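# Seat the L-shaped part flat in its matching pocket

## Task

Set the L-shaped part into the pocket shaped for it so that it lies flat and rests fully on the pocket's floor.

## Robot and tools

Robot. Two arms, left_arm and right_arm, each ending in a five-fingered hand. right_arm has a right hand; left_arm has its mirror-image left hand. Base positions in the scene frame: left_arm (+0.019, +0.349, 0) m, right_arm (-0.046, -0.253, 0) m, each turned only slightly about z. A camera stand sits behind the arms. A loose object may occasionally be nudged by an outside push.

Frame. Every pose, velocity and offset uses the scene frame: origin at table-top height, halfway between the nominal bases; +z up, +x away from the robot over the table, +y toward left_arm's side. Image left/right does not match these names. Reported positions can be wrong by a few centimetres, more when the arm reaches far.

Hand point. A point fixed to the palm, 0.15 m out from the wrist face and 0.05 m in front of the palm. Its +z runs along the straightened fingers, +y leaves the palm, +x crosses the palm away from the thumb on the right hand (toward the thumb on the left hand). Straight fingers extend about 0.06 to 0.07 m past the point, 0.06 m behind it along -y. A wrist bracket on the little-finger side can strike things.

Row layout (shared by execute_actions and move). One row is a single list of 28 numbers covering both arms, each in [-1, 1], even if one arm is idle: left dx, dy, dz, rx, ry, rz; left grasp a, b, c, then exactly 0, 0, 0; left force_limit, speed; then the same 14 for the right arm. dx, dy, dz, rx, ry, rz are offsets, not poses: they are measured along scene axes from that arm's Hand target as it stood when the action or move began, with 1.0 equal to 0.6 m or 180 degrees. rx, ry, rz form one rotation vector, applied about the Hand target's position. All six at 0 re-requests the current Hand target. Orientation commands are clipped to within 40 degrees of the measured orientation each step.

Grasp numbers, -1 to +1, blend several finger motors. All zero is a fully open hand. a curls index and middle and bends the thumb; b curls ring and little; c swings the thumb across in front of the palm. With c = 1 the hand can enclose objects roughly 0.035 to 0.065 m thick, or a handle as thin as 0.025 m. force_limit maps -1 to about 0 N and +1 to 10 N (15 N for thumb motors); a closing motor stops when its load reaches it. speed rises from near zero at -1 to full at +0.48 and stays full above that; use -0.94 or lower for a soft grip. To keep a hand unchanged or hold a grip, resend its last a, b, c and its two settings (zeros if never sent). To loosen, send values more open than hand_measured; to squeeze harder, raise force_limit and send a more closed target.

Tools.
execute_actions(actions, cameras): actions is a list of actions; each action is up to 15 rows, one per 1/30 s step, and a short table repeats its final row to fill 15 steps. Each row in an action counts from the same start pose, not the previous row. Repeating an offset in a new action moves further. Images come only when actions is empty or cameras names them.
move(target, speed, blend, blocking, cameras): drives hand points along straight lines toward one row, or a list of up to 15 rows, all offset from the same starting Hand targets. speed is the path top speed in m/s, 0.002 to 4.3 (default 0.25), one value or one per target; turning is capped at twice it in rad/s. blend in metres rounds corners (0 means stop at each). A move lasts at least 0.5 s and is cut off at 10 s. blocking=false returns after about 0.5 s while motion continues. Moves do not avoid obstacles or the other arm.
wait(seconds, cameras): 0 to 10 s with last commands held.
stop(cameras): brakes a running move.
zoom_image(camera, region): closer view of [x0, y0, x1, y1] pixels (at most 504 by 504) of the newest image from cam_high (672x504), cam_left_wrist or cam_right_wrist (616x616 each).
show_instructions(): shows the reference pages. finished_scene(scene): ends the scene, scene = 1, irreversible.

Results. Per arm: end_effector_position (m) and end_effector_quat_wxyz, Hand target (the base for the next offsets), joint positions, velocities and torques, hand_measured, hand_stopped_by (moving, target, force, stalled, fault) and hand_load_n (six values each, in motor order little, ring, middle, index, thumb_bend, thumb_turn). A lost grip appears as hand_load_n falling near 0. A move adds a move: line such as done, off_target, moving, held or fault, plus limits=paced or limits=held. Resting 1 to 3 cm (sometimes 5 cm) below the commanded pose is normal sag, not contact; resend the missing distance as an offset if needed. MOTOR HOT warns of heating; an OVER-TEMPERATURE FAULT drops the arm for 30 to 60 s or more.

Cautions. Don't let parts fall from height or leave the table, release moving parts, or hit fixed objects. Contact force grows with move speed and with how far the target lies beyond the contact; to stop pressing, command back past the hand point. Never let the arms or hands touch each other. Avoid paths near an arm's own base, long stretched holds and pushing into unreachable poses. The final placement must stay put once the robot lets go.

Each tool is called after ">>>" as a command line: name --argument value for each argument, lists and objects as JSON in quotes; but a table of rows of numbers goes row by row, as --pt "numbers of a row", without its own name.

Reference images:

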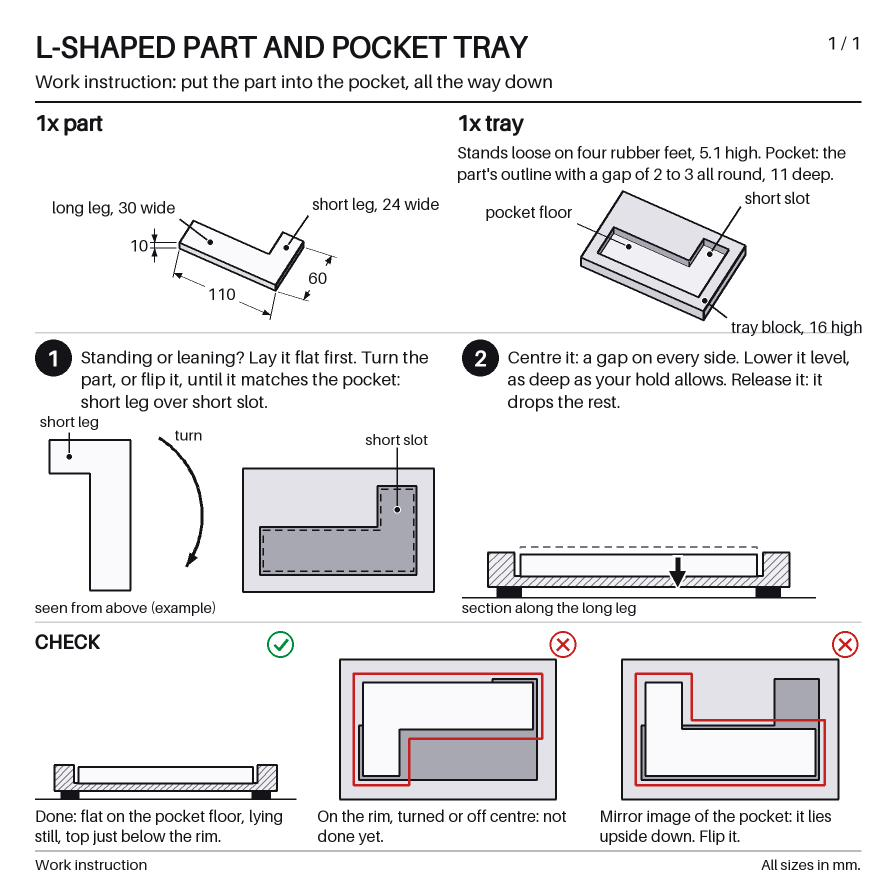

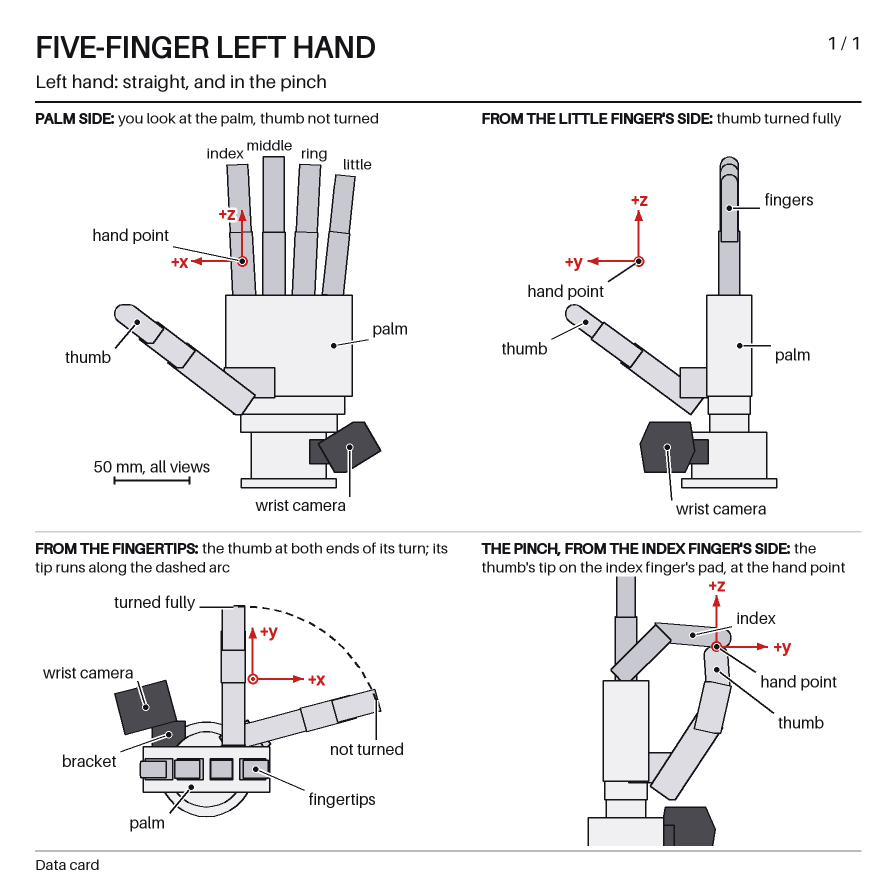

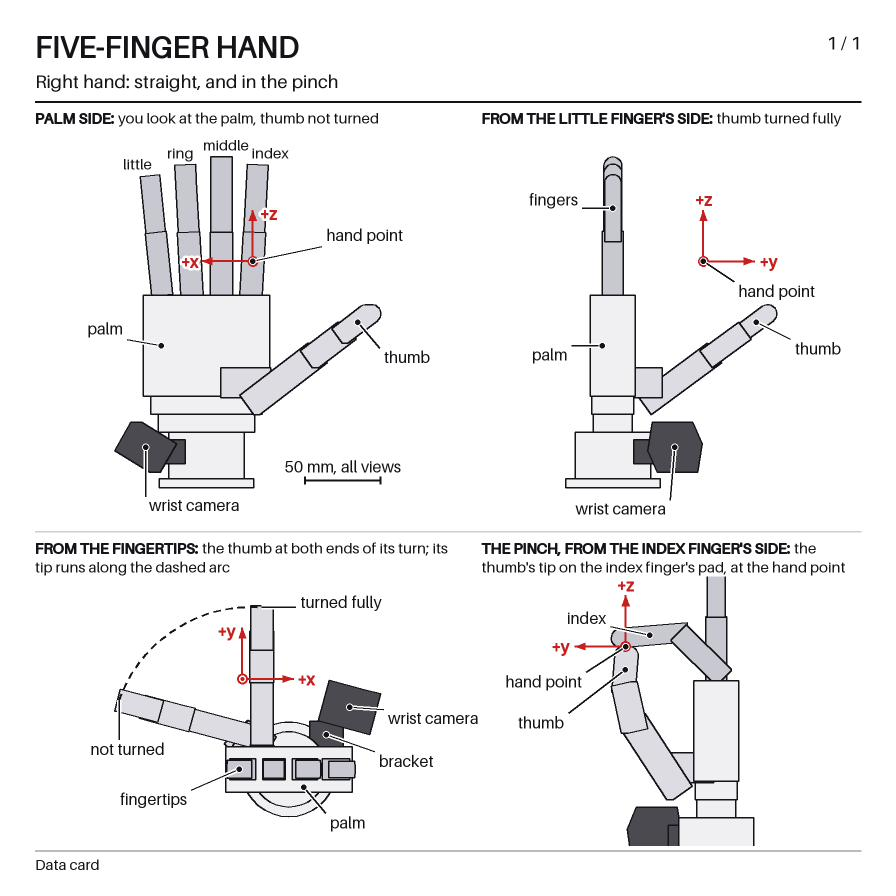

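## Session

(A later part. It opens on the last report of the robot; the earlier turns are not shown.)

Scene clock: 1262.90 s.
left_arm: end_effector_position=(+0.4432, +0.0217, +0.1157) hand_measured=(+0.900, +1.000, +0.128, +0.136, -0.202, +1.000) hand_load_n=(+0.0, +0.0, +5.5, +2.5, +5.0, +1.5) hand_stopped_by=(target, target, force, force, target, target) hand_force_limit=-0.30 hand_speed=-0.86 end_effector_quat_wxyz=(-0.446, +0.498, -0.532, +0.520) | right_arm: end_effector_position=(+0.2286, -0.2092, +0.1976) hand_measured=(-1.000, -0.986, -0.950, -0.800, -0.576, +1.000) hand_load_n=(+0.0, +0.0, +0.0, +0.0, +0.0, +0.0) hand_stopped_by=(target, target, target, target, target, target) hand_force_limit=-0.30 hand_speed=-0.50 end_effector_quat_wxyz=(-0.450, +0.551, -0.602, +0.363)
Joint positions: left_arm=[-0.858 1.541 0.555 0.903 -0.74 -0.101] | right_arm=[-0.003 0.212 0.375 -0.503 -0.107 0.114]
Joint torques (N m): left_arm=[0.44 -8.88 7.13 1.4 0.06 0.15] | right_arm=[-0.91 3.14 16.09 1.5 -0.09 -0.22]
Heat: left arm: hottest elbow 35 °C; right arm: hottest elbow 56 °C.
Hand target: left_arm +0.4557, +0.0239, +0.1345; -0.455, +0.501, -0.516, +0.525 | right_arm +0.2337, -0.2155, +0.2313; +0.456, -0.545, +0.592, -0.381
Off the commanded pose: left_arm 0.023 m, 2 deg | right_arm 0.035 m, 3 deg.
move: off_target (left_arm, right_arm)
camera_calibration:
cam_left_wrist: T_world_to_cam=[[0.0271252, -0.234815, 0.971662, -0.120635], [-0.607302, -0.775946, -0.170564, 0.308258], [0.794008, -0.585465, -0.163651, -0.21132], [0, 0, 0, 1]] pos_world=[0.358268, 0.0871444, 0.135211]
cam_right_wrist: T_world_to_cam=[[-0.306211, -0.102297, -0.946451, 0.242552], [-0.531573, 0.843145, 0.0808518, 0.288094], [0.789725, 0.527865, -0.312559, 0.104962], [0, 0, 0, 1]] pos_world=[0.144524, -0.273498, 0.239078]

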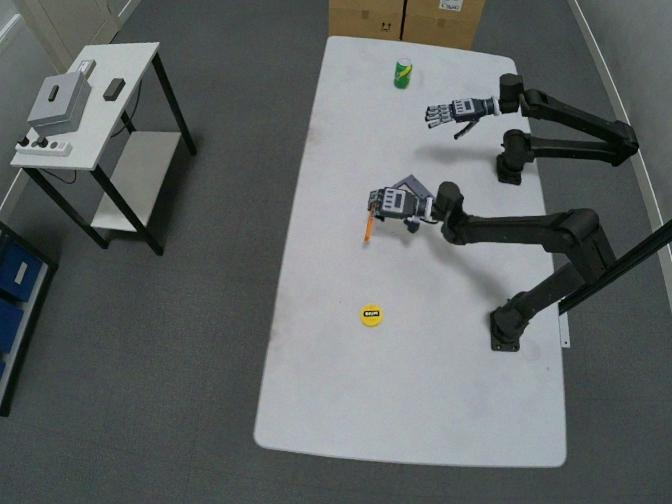

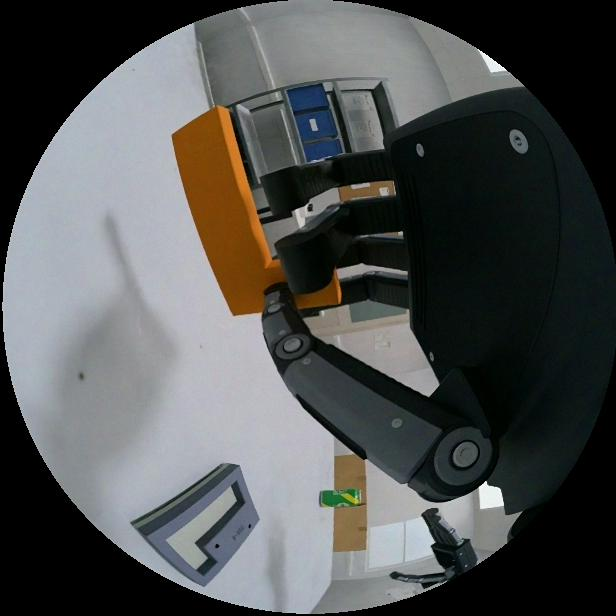

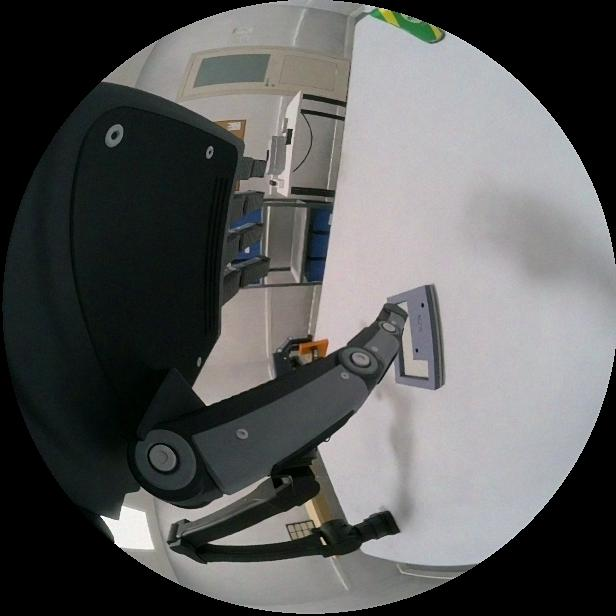

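>>> move --pt "-0.1428 0.0502 0.2092 0.2092 0.0606 -0.3278 1 1 1 0 0 0 -0.3 -0.86 -0.0167 -0.3167 0 0 0 0.0833 0.1 0 1 0 0 0 -0.3 -0.5" --pt "-0.2928 -0.0898 0.0925 0.4185 0.1212 -0.6556 1 1 1 0 0 0 -0.3 -0.86 -0.0167 -0.3167 0 0 0 0.0833 0.1 0 1 0 0 0 -0.3 -0.5" --speed 0.2 --blend 0.03 --cameras '["all"]'

>>> zoom_image --camera "cam_high" --region '[360, 150, 480, 270]'

>>> zoom_image --camera "cam_left_wrist" --region '[100, 100, 400, 400]'

Scene clock: 1375.03 s.
left_arm: end_effector_position=(+0.2695, -0.0104, +0.1680) hand_measured=(+0.900, +1.000, +0.128, +0.136, -0.202, +1.000) hand_load_n=(+0.0, +0.0, +6.0, +3.0, +4.5, +1.0) hand_stopped_by=(target, target, force, force, target, target) hand_force_limit=-0.30 hand_speed=-0.86 end_effector_quat_wxyz=(-0.112, +0.376, +0.901, -0.184) | right_arm: end_effector_position=(+0.2188, -0.3858, +0.2077) hand_measured=(-1.000, -0.986, -0.950, -0.800, -0.576, +1.000) hand_load_n=(+0.0, +0.0, +0.0, +0.0, +0.0, +0.0) hand_stopped_by=(target, target, target, target, target, target) hand_force_limit=-0.30 hand_speed=-0.50 end_effector_quat_wxyz=(-0.510, +0.612, -0.531, +0.290)
Joint positions: left_arm=[-0.899 1.608 1.437 -1.423 0.433 1.474] | right_arm=[-1.035 0.953 0.709 -0.908 -1.221 -0.931]
Joint torques (N m): left_arm=[-1.38 -10.52 12.48 -0.18 0.32 0.17] | right_arm=[-0.62 -2.9 14.41 0.54 -0.91 -0.23]
Heat: left arm: hottest elbow 39 °C; right arm: hottest elbow 56 °C.
Hand target: left_arm +0.2800, -0.0300, +0.1900; -0.087, +0.394, +0.893, -0.198 | right_arm +0.2237, -0.4055, +0.2313; -0.501, +0.618, -0.515, +0.318
Off the commanded pose: left_arm 0.031 m, 4 deg | right_arm 0.031 m, 4 deg.
move: off_target (left_arm, right_arm)
camera_calibration:
cam_left_wrist: T_world_to_cam=[[-0.799735, -0.425467, 0.423559, 0.138621], [-0.247215, 0.876309, 0.413482, 0.00868554], [-0.547092, 0.225966, -0.805996, 0.394107], [0, 0, 0, 1]] pos_world=[0.32862, -0.037687, 0.255343]
cam_right_wrist: T_world_to_cam=[[-0.264775, -0.133714, -0.954995, 0.21167], [-0.732586, 0.671885, 0.109038, 0.403123], [0.627066, 0.728486, -0.275856, 0.314425], [0, 0, 0, 1]] pos_world=[0.154202, -0.471603, 0.244924]

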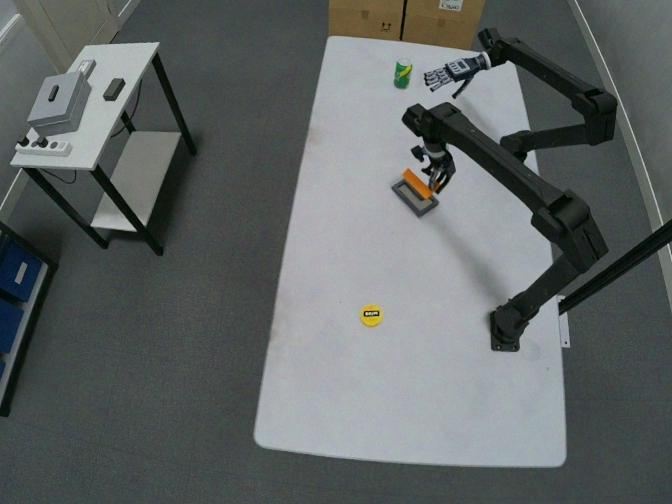

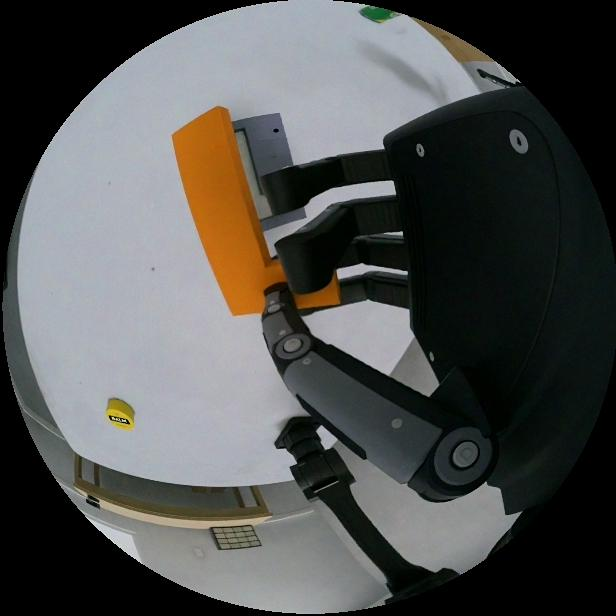

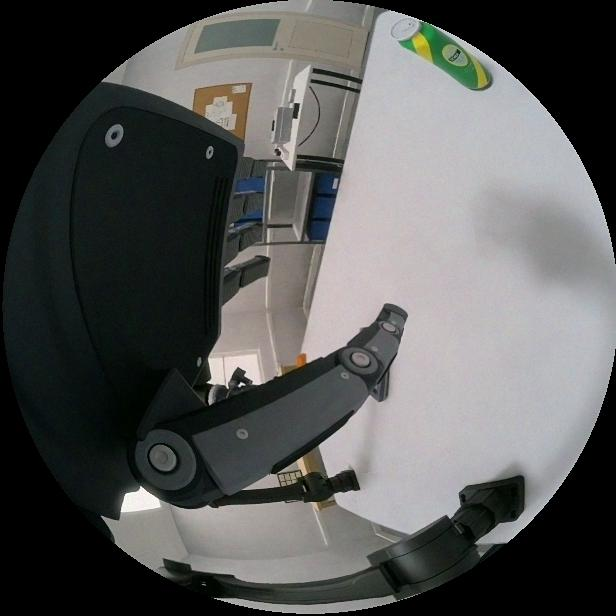

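Scaled by 4.200 from the camera's 672x504 image, which has a finer 960x720 frame.

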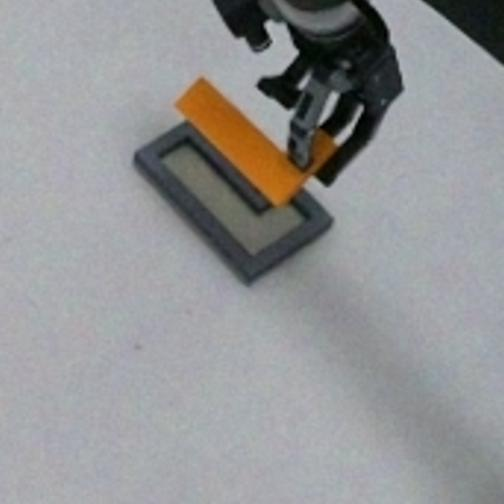

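Scaled by 1.680 from the camera's 616x616 image, which has a finer 880x880 frame.

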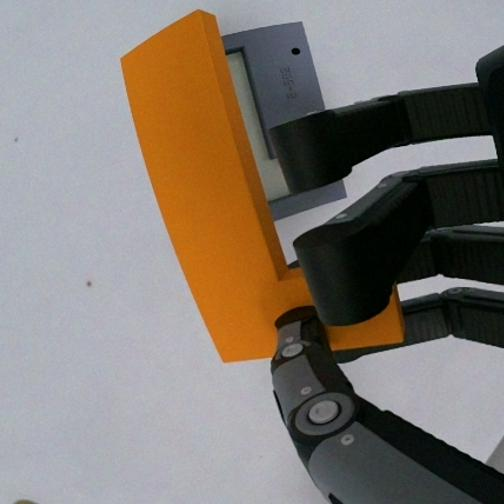

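>>> zoom_image --camera "cam_high" --region '[385, 160, 445, 220]'

>>> zoom_image --camera "cam_left_wrist" --region '[160, 90, 360, 330]'

Scaled by 8.400 from the camera's 672x504 image, which has a finer 960x720 frame.

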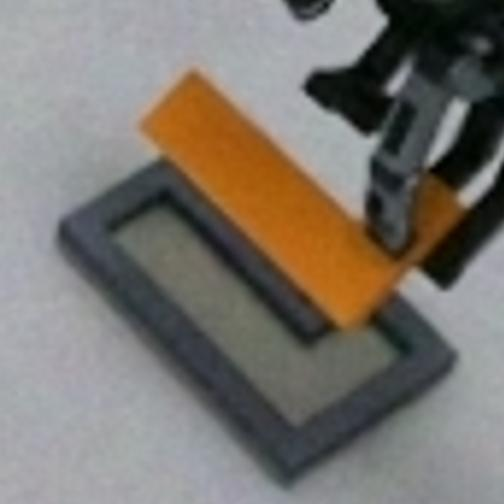

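Scaled by 2.100 from the camera's 616x616 image, which has a finer 880x880 frame.

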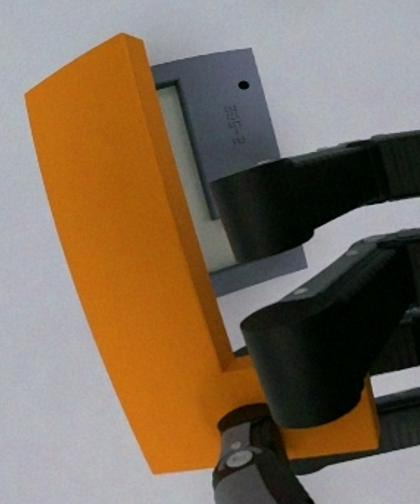

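>>> move --target '[-0.0067,-0.0683,-0.1333,-0.0086,-0.0079,0.005, 1,1,1,0,0,0, -0.3, -0.86, 0,0,0,0,0,0, 0.1,0,1,0,0,0, -0.3, -0.5]' --speed 0.1 --cameras '["all"]'

>>> zoom_image --camera "cam_high" --region '[385, 160, 445, 220]'

>>> zoom_image --camera "cam_left_wrist" --region '[140, 90, 380, 330]'

Scene clock: 1439.03 s.
left_arm: end_effector_position=(+0.2794, -0.0607, +0.1083) hand_measured=(+0.900, +1.000, +0.128, +0.136, -0.202, +1.000) hand_load_n=(+0.0, +0.0, +6.0, +3.0, +4.5, +1.0) hand_stopped_by=(target, target, force, force, target, target) hand_force_limit=-0.30 hand_speed=-0.86 end_effector_quat_wxyz=(-0.078, +0.383, +0.899, -0.199) | right_arm: end_effector_position=(+0.2188, -0.3858, +0.2077) hand_measured=(-1.000, -0.986, -0.950, -0.800, -0.576, +1.000) hand_load_n=(+0.0, +0.0, +0.0, -0.5, +0.0, +0.0) hand_stopped_by=(target, target, target, target, target, target) hand_force_limit=-0.30 hand_speed=-0.50 end_effector_quat_wxyz=(-0.510, +0.612, -0.531, +0.290)
Joint positions: left_arm=[-0.948 1.702 1.401 -1.194 0.424 1.418] | right_arm=[-1.035 0.953 0.709 -0.908 -1.221 -0.931]
Joint torques (N m): left_arm=[-0.97 -12.69 7.42 1.24 0.34 -0.03] | right_arm=[-0.03 -3.08 14.42 0.57 -0.88 -0.24]
Heat: left arm: hottest elbow 45 °C; right arm: hottest elbow 53 °C.
Hand target: left_arm +0.2760, -0.0710, +0.1100; -0.069, +0.390, +0.895, -0.206 | right_arm +0.2237, -0.4055, +0.2313; -0.501, +0.618, -0.515, +0.318
Off the commanded pose: left_arm 0.011 m, 2 deg | right_arm 0.031 m, 4 deg.
move: off_target (left_arm, right_arm)
camera_calibration:
cam_left_wrist: T_world_to_cam=[[-0.82033, -0.404643, 0.404132, 0.159497], [-0.269686, 0.896865, 0.350575, 0.0943132], [-0.50431, 0.178598, -0.844852, 0.352095], [0, 0, 0, 1]] pos_world=[0.33384, -0.0829305, 0.199947]
cam_right_wrist: T_world_to_cam=[[-0.264775, -0.133714, -0.954995, 0.21167], [-0.732586, 0.671885, 0.109038, 0.403123], [0.627066, 0.728486, -0.275856, 0.314425], [0, 0, 0, 1]] pos_world=[0.154202, -0.471603, 0.244924]

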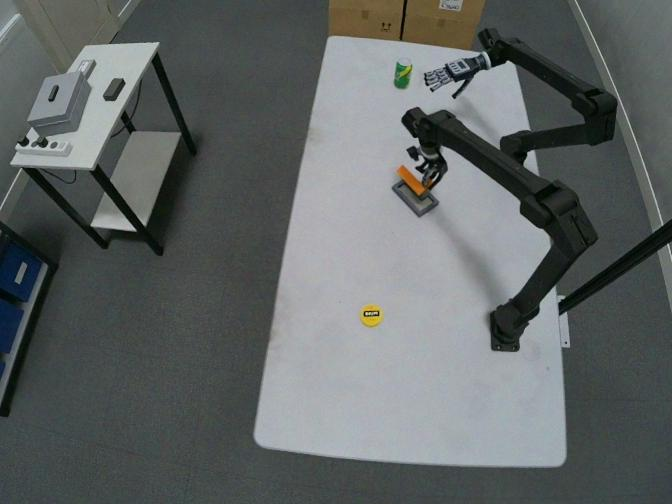

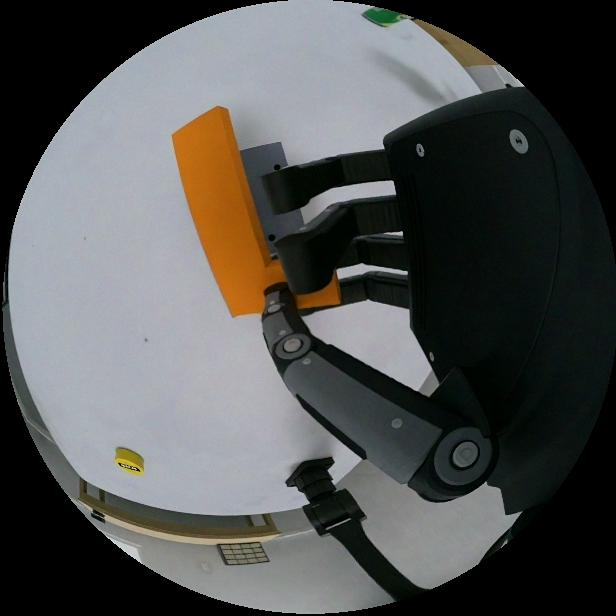

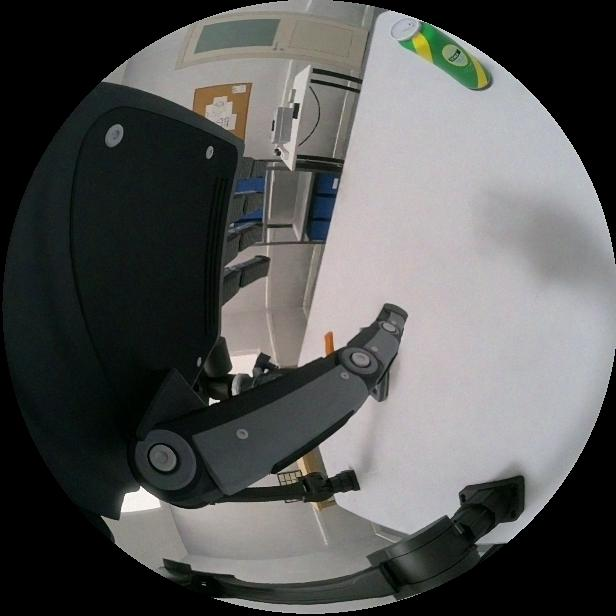

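Scaled by 8.400 from the camera's 672x504 image, which has a finer 960x720 frame.

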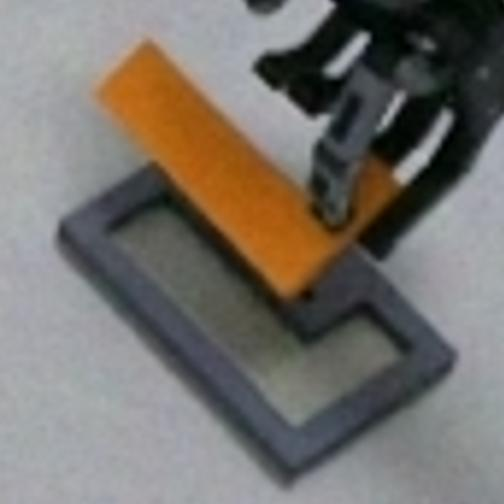

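Scaled by 2.100 from the camera's 616x616 image, which has a finer 880x880 frame.

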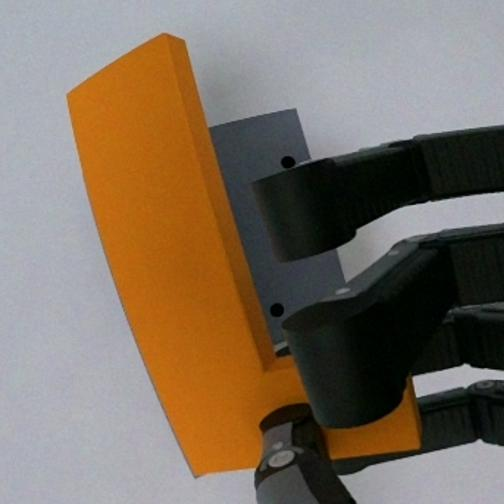

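>>> move --target '[-0.0222,0.0445,-0.0672,0.009,0.0083,0.0, 1,1,1,0,0,0, -0.3, -0.86, 0,0,0,0,0,0, 0.1,0,1,0,0,0, -0.3, -0.5]' --speed 0.08 --cameras '["all"]'

>>> zoom_image --camera "cam_high" --region '[385, 160, 445, 220]'

>>> zoom_image --camera "cam_left_wrist" --region '[140, 90, 380, 330]'

Scene clock: 1462.93 s.
left_arm: end_effector_position=(+0.2615, -0.0362, +0.0653) hand_measured=(+0.900, +1.000, +0.128, +0.136, -0.202, +1.000) hand_load_n=(-0.5, +0.0, +6.0, +3.0, +4.5, +1.5) hand_stopped_by=(target, target, force, force, target, target) hand_force_limit=-0.30 hand_speed=-0.86 end_effector_quat_wxyz=(-0.098, +0.378, +0.901, -0.187) | right_arm: end_effector_position=(+0.2188, -0.3858, +0.2077) hand_measured=(-1.000, -0.986, -0.950, -0.800, -0.576, +1.000) hand_load_n=(+0.0, +0.0, +0.0, +0.0, +0.0, +0.0) hand_stopped_by=(target, target, target, target, target, target) hand_force_limit=-0.30 hand_speed=-0.50 end_effector_quat_wxyz=(-0.510, +0.612, -0.531, +0.290)
Joint positions: left_arm=[-0.948 1.702 1.277 -1.119 0.424 1.418] | right_arm=[-1.035 0.953 0.709 -0.908 -1.221 -0.931]
Joint torques (N m): left_arm=[0.03 -12.4 6.72 1.05 0.55 0.08] | right_arm=[-0.67 -3.14 14.35 0.53 -0.92 -0.24]
Heat: left arm: hottest elbow 41 °C; right arm: hottest elbow 53 °C.
Hand target: left_arm +0.2627, -0.0443, +0.0697; -0.086, +0.387, +0.896, -0.199 | right_arm +0.2237, -0.4055, +0.2313; -0.501, +0.618, -0.515, +0.318
Off the commanded pose: left_arm 0.009 m, 2 deg | right_arm 0.031 m, 4 deg.
move: off_target (right_arm)
camera_calibration:
cam_left_wrist: T_world_to_cam=[[-0.808552, -0.420868, 0.411234, 0.168062], [-0.258974, 0.882071, 0.393551, 0.0764167], [-0.528371, 0.211708, -0.822195, 0.308381], [0, 0, 0, 1]] pos_world=[0.318616, -0.0619599, 0.154363]
cam_right_wrist: T_world_to_cam=[[-0.264775, -0.133714, -0.954995, 0.21167], [-0.732586, 0.671885, 0.109038, 0.403123], [0.627066, 0.728486, -0.275856, 0.314425], [0, 0, 0, 1]] pos_world=[0.154202, -0.471603, 0.244924]

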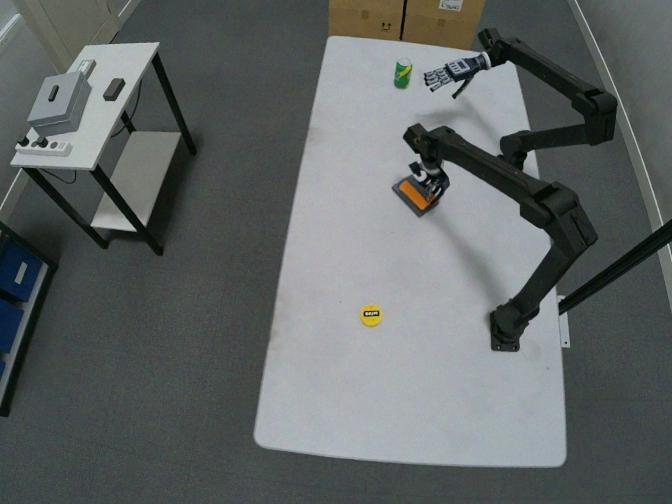

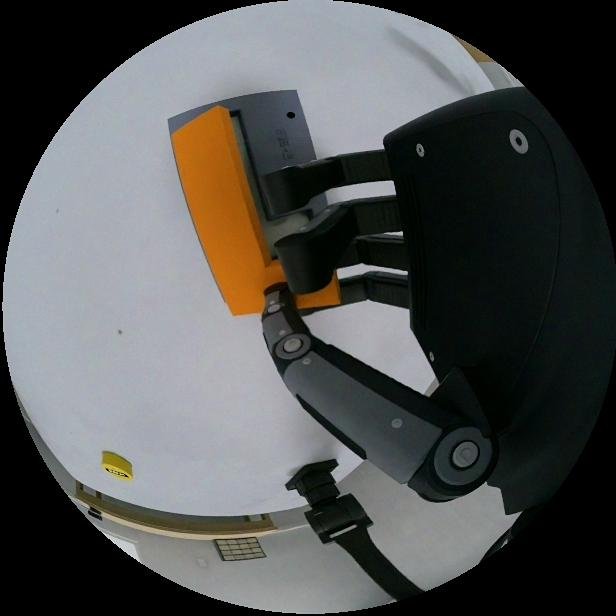

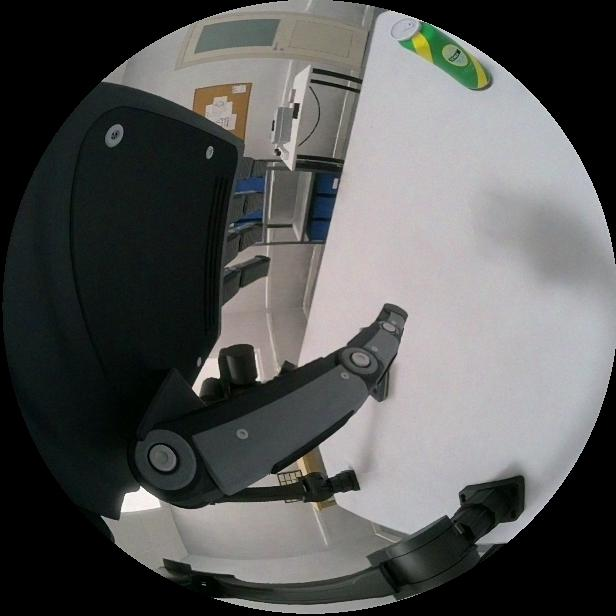

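Scaled by 8.400 from the camera's 672x504 image, which has a finer 960x720 frame.

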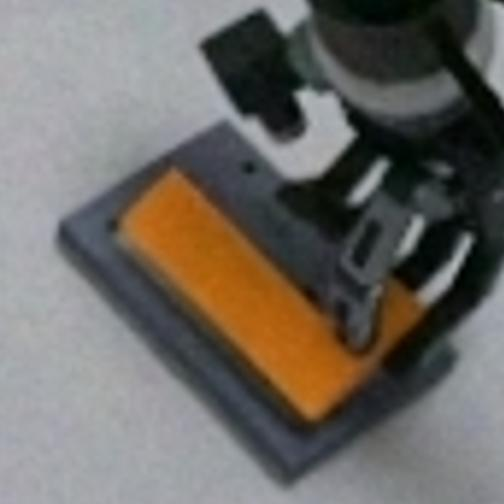

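Scaled by 2.100 from the camera's 616x616 image, which has a finer 880x880 frame.

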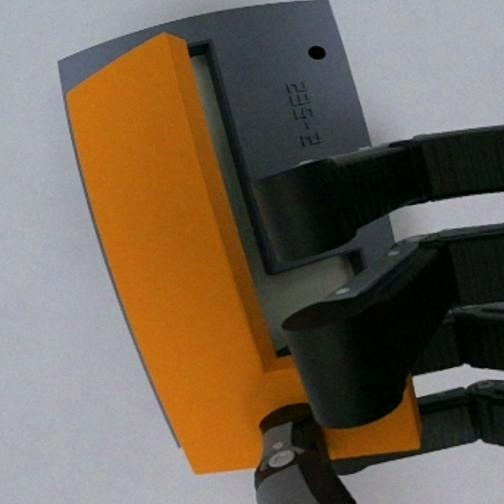

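>>> move --target '[-0.0015,-0.0268,-0.0212,0.0,0.0,0.0, 1,1,1,0,0,0, -0.3, -0.86, 0,0,0,0,0,0, 0.1,0,1,0,0,0, -0.3, -0.5]' --speed 0.05 --cameras '["cam_high", "cam_left_wrist"]'

>>> zoom_image --camera "cam_high" --region '[385, 170, 445, 230]'

>>> zoom_image --camera "cam_left_wrist" --region '[140, 90, 380, 330]'

Scene clock: 1508.53 s.
left_arm: end_effector_position=(+0.2616, -0.0435, +0.0509) hand_measured=(+0.900, +1.000, +0.128, +0.136, -0.202, +1.000) hand_load_n=(+0.0, +0.0, +6.0, +3.0, +4.5, +1.5) hand_stopped_by=(target, target, force, force, target, target) hand_force_limit=-0.30 hand_speed=-0.86 end_effector_quat_wxyz=(-0.099, +0.382, +0.900, -0.186) | right_arm: end_effector_position=(+0.2188, -0.3858, +0.2077) hand_measured=(-1.000, -0.986, -0.950, -0.800, -0.576, +1.000) hand_load_n=(+0.0, +0.0, +0.0, +0.0, +0.0, +0.0) hand_stopped_by=(target, target, target, target, target, target) hand_force_limit=-0.30 hand_speed=-0.50 end_effector_quat_wxyz=(-0.510, +0.612, -0.531, +0.290)
Joint positions: left_arm=[-0.957 1.732 1.277 -1.088 0.424 1.418] | right_arm=[-1.035 0.953 0.709 -0.908 -1.221 -0.931]
Joint torques (N m): left_arm=[-1.14 -11.52 8.21 1.1 0.52 0] | right_arm=[-0.79 -2.84 14.42 0.55 -0.9 -0.24]
Heat: left arm: hottest elbow 38 °C; right arm: hottest elbow 53 °C.
Hand target: left_arm +0.2618, -0.0604, +0.0570; -0.086, +0.387, +0.896, -0.199 | right_arm +0.2237, -0.4055, +0.2313; -0.501, +0.618, -0.515, +0.318
Off the commanded pose: left_arm 0.018 m, 2 deg | right_arm 0.031 m, 4 deg.
move: off_target (left_arm, right_arm)
camera_calibration:
cam_left_wrist: T_world_to_cam=[[-0.812353, -0.413432, 0.411285, 0.172279], [-0.250878, 0.884424, 0.393516, 0.0864863], [-0.526443, 0.216492, -0.822186, 0.297807], [0, 0, 0, 1]] pos_world=[0.318427, -0.0697375, 0.139963]
Images, in order (width x height): cam_high 672x504, cam_left_wrist 616x616.

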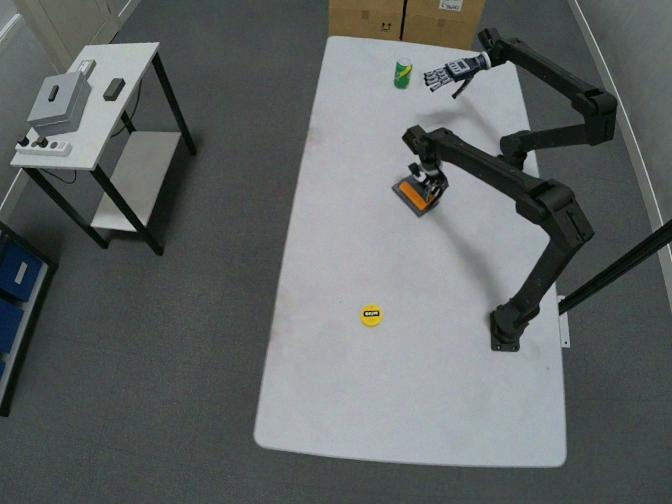

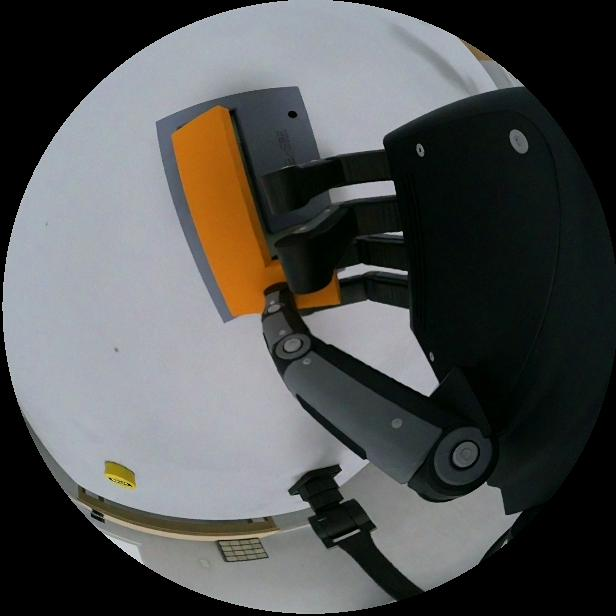

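Scaled by 8.400 from the camera's 672x504 image, which has a finer 960x720 frame.

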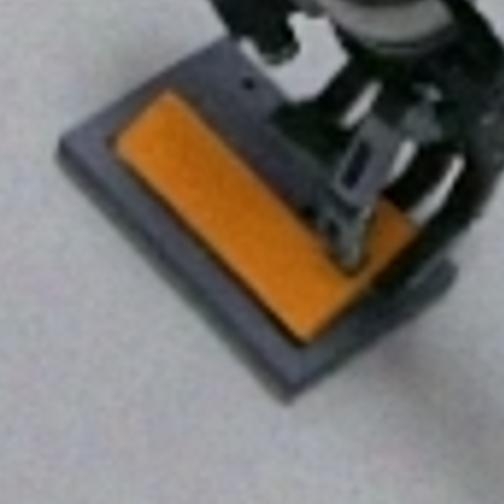

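Scaled by 2.100 from the camera's 616x616 image, which has a finer 880x880 frame.

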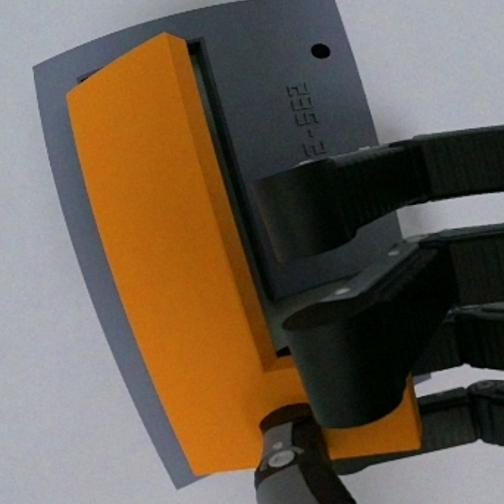

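>>> move --target '[0.002,-0.0155,0.003,0.0,0.0,0.0, 1,1,1,0,0,0, -0.3, -0.86, 0,0,0,0,0,0, 0.1,0,1,0,0,0, -0.3, -0.5]' --speed 0.05 --cameras '["cam_high", "cam_left_wrist"]'

>>> zoom_image --camera "cam_high" --region '[385, 170, 445, 230]'

>>> zoom_image --camera "cam_left_wrist" --region '[140, 90, 380, 330]'

Scene clock: 1545.13 s.
left_arm: end_effector_position=(+0.2575, -0.0442, +0.0449) hand_measured=(+0.900, +1.000, +0.128, +0.136, -0.202, +1.000) hand_load_n=(+0.0, -0.5, +6.0, +3.0, +4.0, +1.0) hand_stopped_by=(target, target, force, force, target, target) hand_force_limit=-0.30 hand_speed=-0.86 end_effector_quat_wxyz=(-0.106, +0.382, +0.900, -0.182) | right_arm: end_effector_position=(+0.2188, -0.3858, +0.2077) hand_measured=(-1.000, -0.986, -0.950, -0.800, -0.576, +1.000) hand_load_n=(+0.0, +0.0, +0.0, +0.0, +0.0, +0.0) hand_stopped_by=(target, target, target, target, target, target) hand_force_limit=-0.30 hand_speed=-0.50 end_effector_quat_wxyz=(-0.510, +0.612, -0.531, +0.290)
Joint positions: left_arm=[-0.965 1.746 1.277 -1.088 0.424 1.411] | right_arm=[-1.035 0.953 0.709 -0.908 -1.221 -0.931]
Joint torques (N m): left_arm=[-1.14 -11.52 10.3 0.77 0.49 -0.05] | right_arm=[-0.62 -2.96 14.39 0.58 -0.91 -0.26]
Heat: left arm: hottest elbow 38 °C; right arm: hottest elbow 53 °C.
Hand target: left_arm +0.2630, -0.0697, +0.0588; -0.086, +0.387, +0.896, -0.199 | right_arm +0.2237, -0.4055, +0.2313; -0.501, +0.618, -0.515, +0.318
Off the commanded pose: left_arm 0.029 m, 3 deg | right_arm 0.031 m, 4 deg.
move: off_target (left_arm, right_arm)
camera_calibration:
cam_left_wrist: T_world_to_cam=[[-0.809277, -0.417171, 0.413568, 0.170044], [-0.245164, 0.879649, 0.407569, 0.0862502], [-0.533821, 0.228444, -0.814155, 0.293042], [0, 0, 0, 1]] pos_world=[0.31519, -0.0718764, 0.133104]
Images, in order (width x height): cam_high 672x504, cam_left_wrist 616x616.

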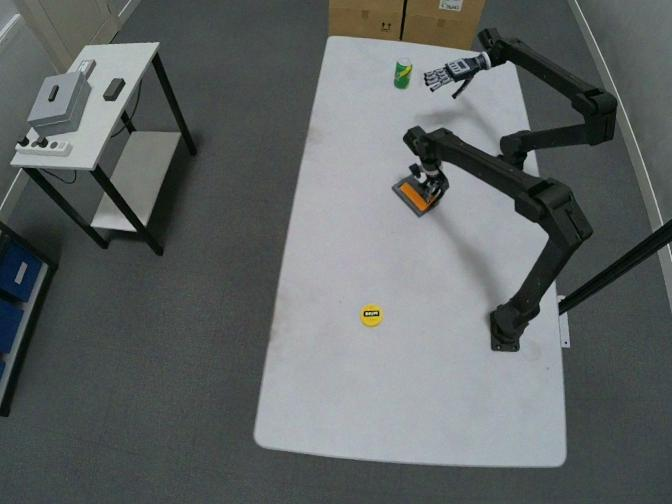

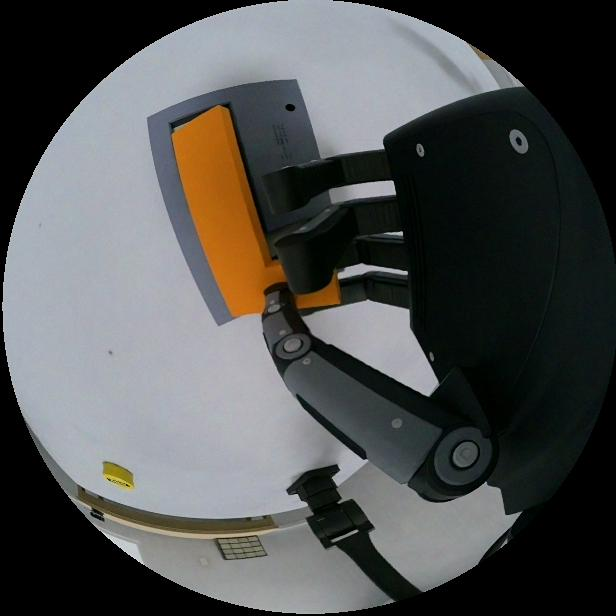

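Scaled by 8.400 from the camera's 672x504 image, which has a finer 960x720 frame.

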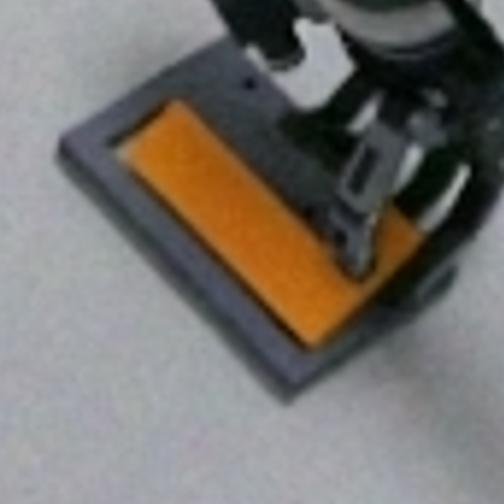

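Scaled by 2.100 from the camera's 616x616 image, which has a finer 880x880 frame.

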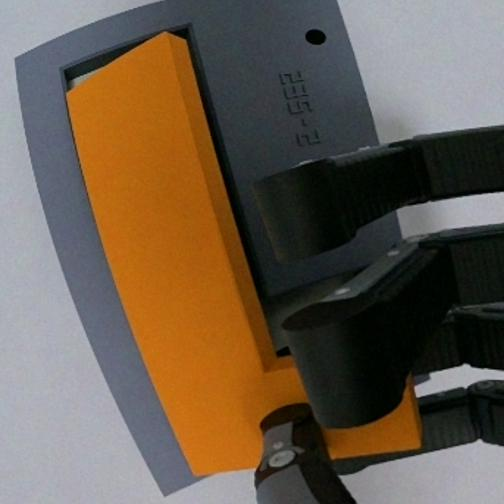

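>>> move --target '[-0.0033,0.008,0.03,0.0,0.0,0.0, 1,1,1,0,0,0, -0.3, -0.86, 0,0,0,0,0,0, 0.1,0,1,0,0,0, -0.3, -0.5]' --speed 0.06 --cameras '["cam_high", "cam_left_wrist"]'

>>> zoom_image --camera "cam_high" --region '[385, 170, 445, 230]'

>>> zoom_image --camera "cam_left_wrist" --region '[140, 90, 380, 330]'

Scene clock: 1562.50 s.
left_arm: end_effector_position=(+0.2547, -0.0402, +0.0484) hand_measured=(+0.900, +1.000, +0.128, +0.136, -0.202, +1.000) hand_load_n=(+0.0, +0.0, +6.0, +3.0, +4.5, +1.0) hand_stopped_by=(target, target, force, force, target, target) hand_force_limit=-0.30 hand_speed=-0.86 end_effector_quat_wxyz=(-0.112, +0.380, +0.901, -0.178) | right_arm: end_effector_position=(+0.2188, -0.3858, +0.2077) hand_measured=(-1.000, -0.986, -0.950, -0.800, -0.576, +1.000) hand_load_n=(+0.0, +0.0, -0.5, +0.0, +0.0, +0.0) hand_stopped_by=(target, target, target, target, target, target) hand_force_limit=-0.30 hand_speed=-0.50 end_effector_quat_wxyz=(-0.510, +0.612, -0.531, +0.290)
Joint positions: left_arm=[-0.965 1.74 1.277 -1.108 0.424 1.411] | right_arm=[-1.035 0.953 0.709 -0.908 -1.221 -0.931]
Joint torques (N m): left_arm=[-1.08 -13.51 10.88 -0.1 0.52 -0.02] | right_arm=[-0.62 -3.25 14.42 0.64 -0.94 -0.24]
Heat: left arm: hottest elbow 38 °C; right arm: hottest elbow 53 °C.
Hand target: left_arm +0.2610, -0.0649, +0.0768; -0.086, +0.387, +0.896, -0.199 | right_arm +0.2237, -0.4055, +0.2313; -0.501, +0.618, -0.515, +0.318
Off the commanded pose: left_arm 0.038 m, 4 deg | right_arm 0.031 m, 4 deg.
move: off_target (left_arm, right_arm)
camera_calibration:
cam_left_wrist: T_world_to_cam=[[-0.805996, -0.421895, 0.415181, 0.166927], [-0.241894, 0.874936, 0.419492, 0.0790058], [-0.540239, 0.237679, -0.807249, 0.29506], [0, 0, 0, 1]] pos_world=[0.313057, -0.0688288, 0.135739]
Images, in order (width x height): cam_high 672x504, cam_left_wrist 616x616.

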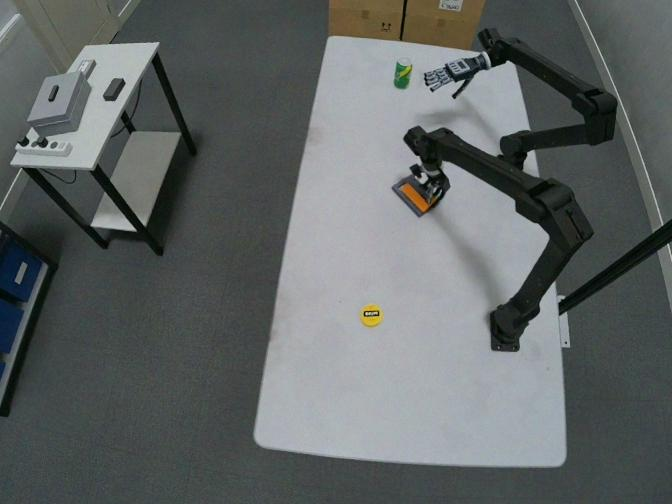

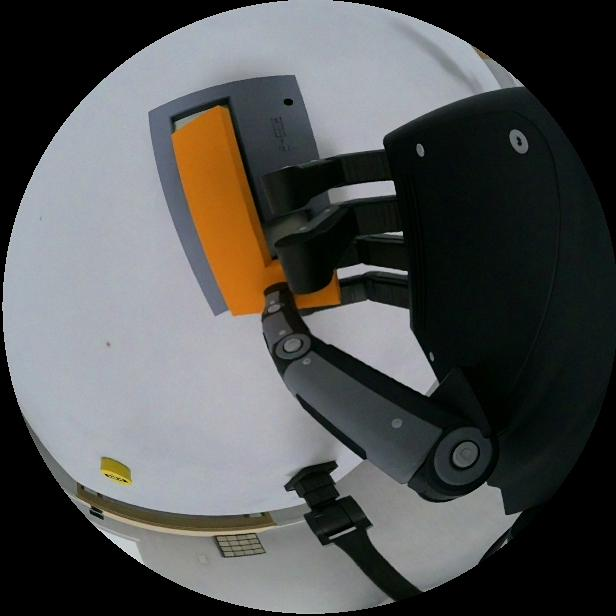

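Scaled by 8.400 from the camera's 672x504 image, which has a finer 960x720 frame.

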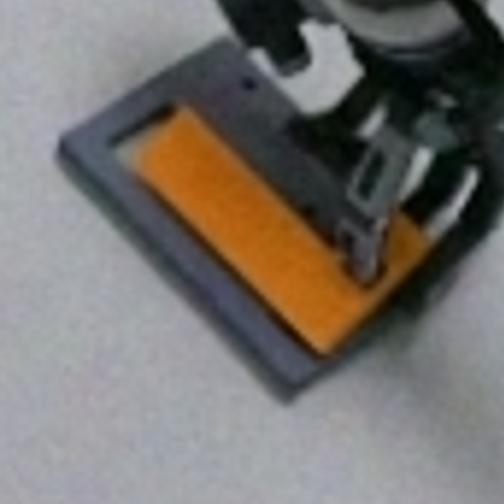

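Scaled by 2.100 from the camera's 616x616 image, which has a finer 880x880 frame.

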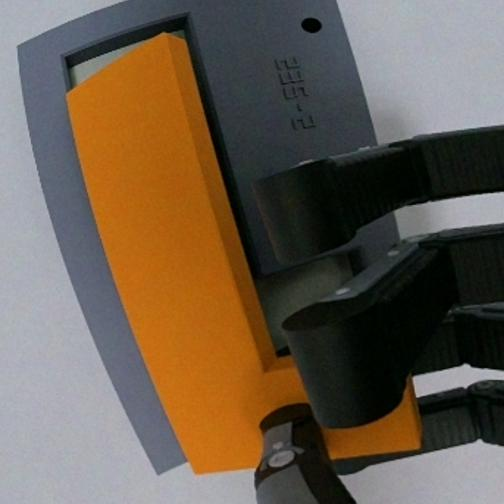

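>>> move --target '[0.02,-0.0217,0.075,0.0,0.0,0.0, 1,1,1,0,0,0, -0.3, -0.86, 0,0,0,0,0,0, 0.1,0,1,0,0,0, -0.3, -0.5]' --speed 0.1 --cameras '[]'

Scene clock: 1577.30 s.
left_arm: end_effector_position=(+0.2646, -0.0544, +0.0936) hand_measured=(+0.900, +1.000, +0.128, +0.136, -0.202, +1.000) hand_load_n=(+0.0, +0.0, +6.0, +3.0, +4.5, +1.5) hand_stopped_by=(target, target, force, force, target, target) hand_force_limit=-0.30 hand_speed=-0.86 end_effector_quat_wxyz=(-0.112, +0.380, +0.901, -0.178) | right_arm: end_effector_position=(+0.2188, -0.3858, +0.2077) hand_measured=(-1.000, -0.986, -0.950, -0.800, -0.576, +1.000) hand_load_n=(+0.0, +0.0, +0.0, -0.5, +0.0, +0.0) hand_stopped_by=(target, target, target, target, target, target) hand_force_limit=-0.30 hand_speed=-0.50 end_effector_quat_wxyz=(-0.510, +0.612, -0.531, +0.290)
Joint positions: left_arm=[-0.965 1.737 1.401 -1.237 0.424 1.411] | right_arm=[-1.035 0.953 0.709 -0.908 -1.221 -0.931]
Joint torques (N m): left_arm=[-0.44 -13.16 11.96 -0.09 0.49 0.02] | right_arm=[-0.32 -3.37 14.3 0.64 -0.88 -0.24]
Heat: left arm: hottest elbow 39 °C; right arm: hottest elbow 53 °C.
Hand target: left_arm +0.2730, -0.0779, +0.1218; -0.086, +0.387, +0.896, -0.199 | right_arm +0.2237, -0.4055, +0.2313; -0.501, +0.618, -0.515, +0.318
Off the commanded pose: left_arm 0.038 m, 4 deg | right_arm 0.031 m, 4 deg.
move: off_target (left_arm, right_arm)
No camera images: "cameras" was empty.


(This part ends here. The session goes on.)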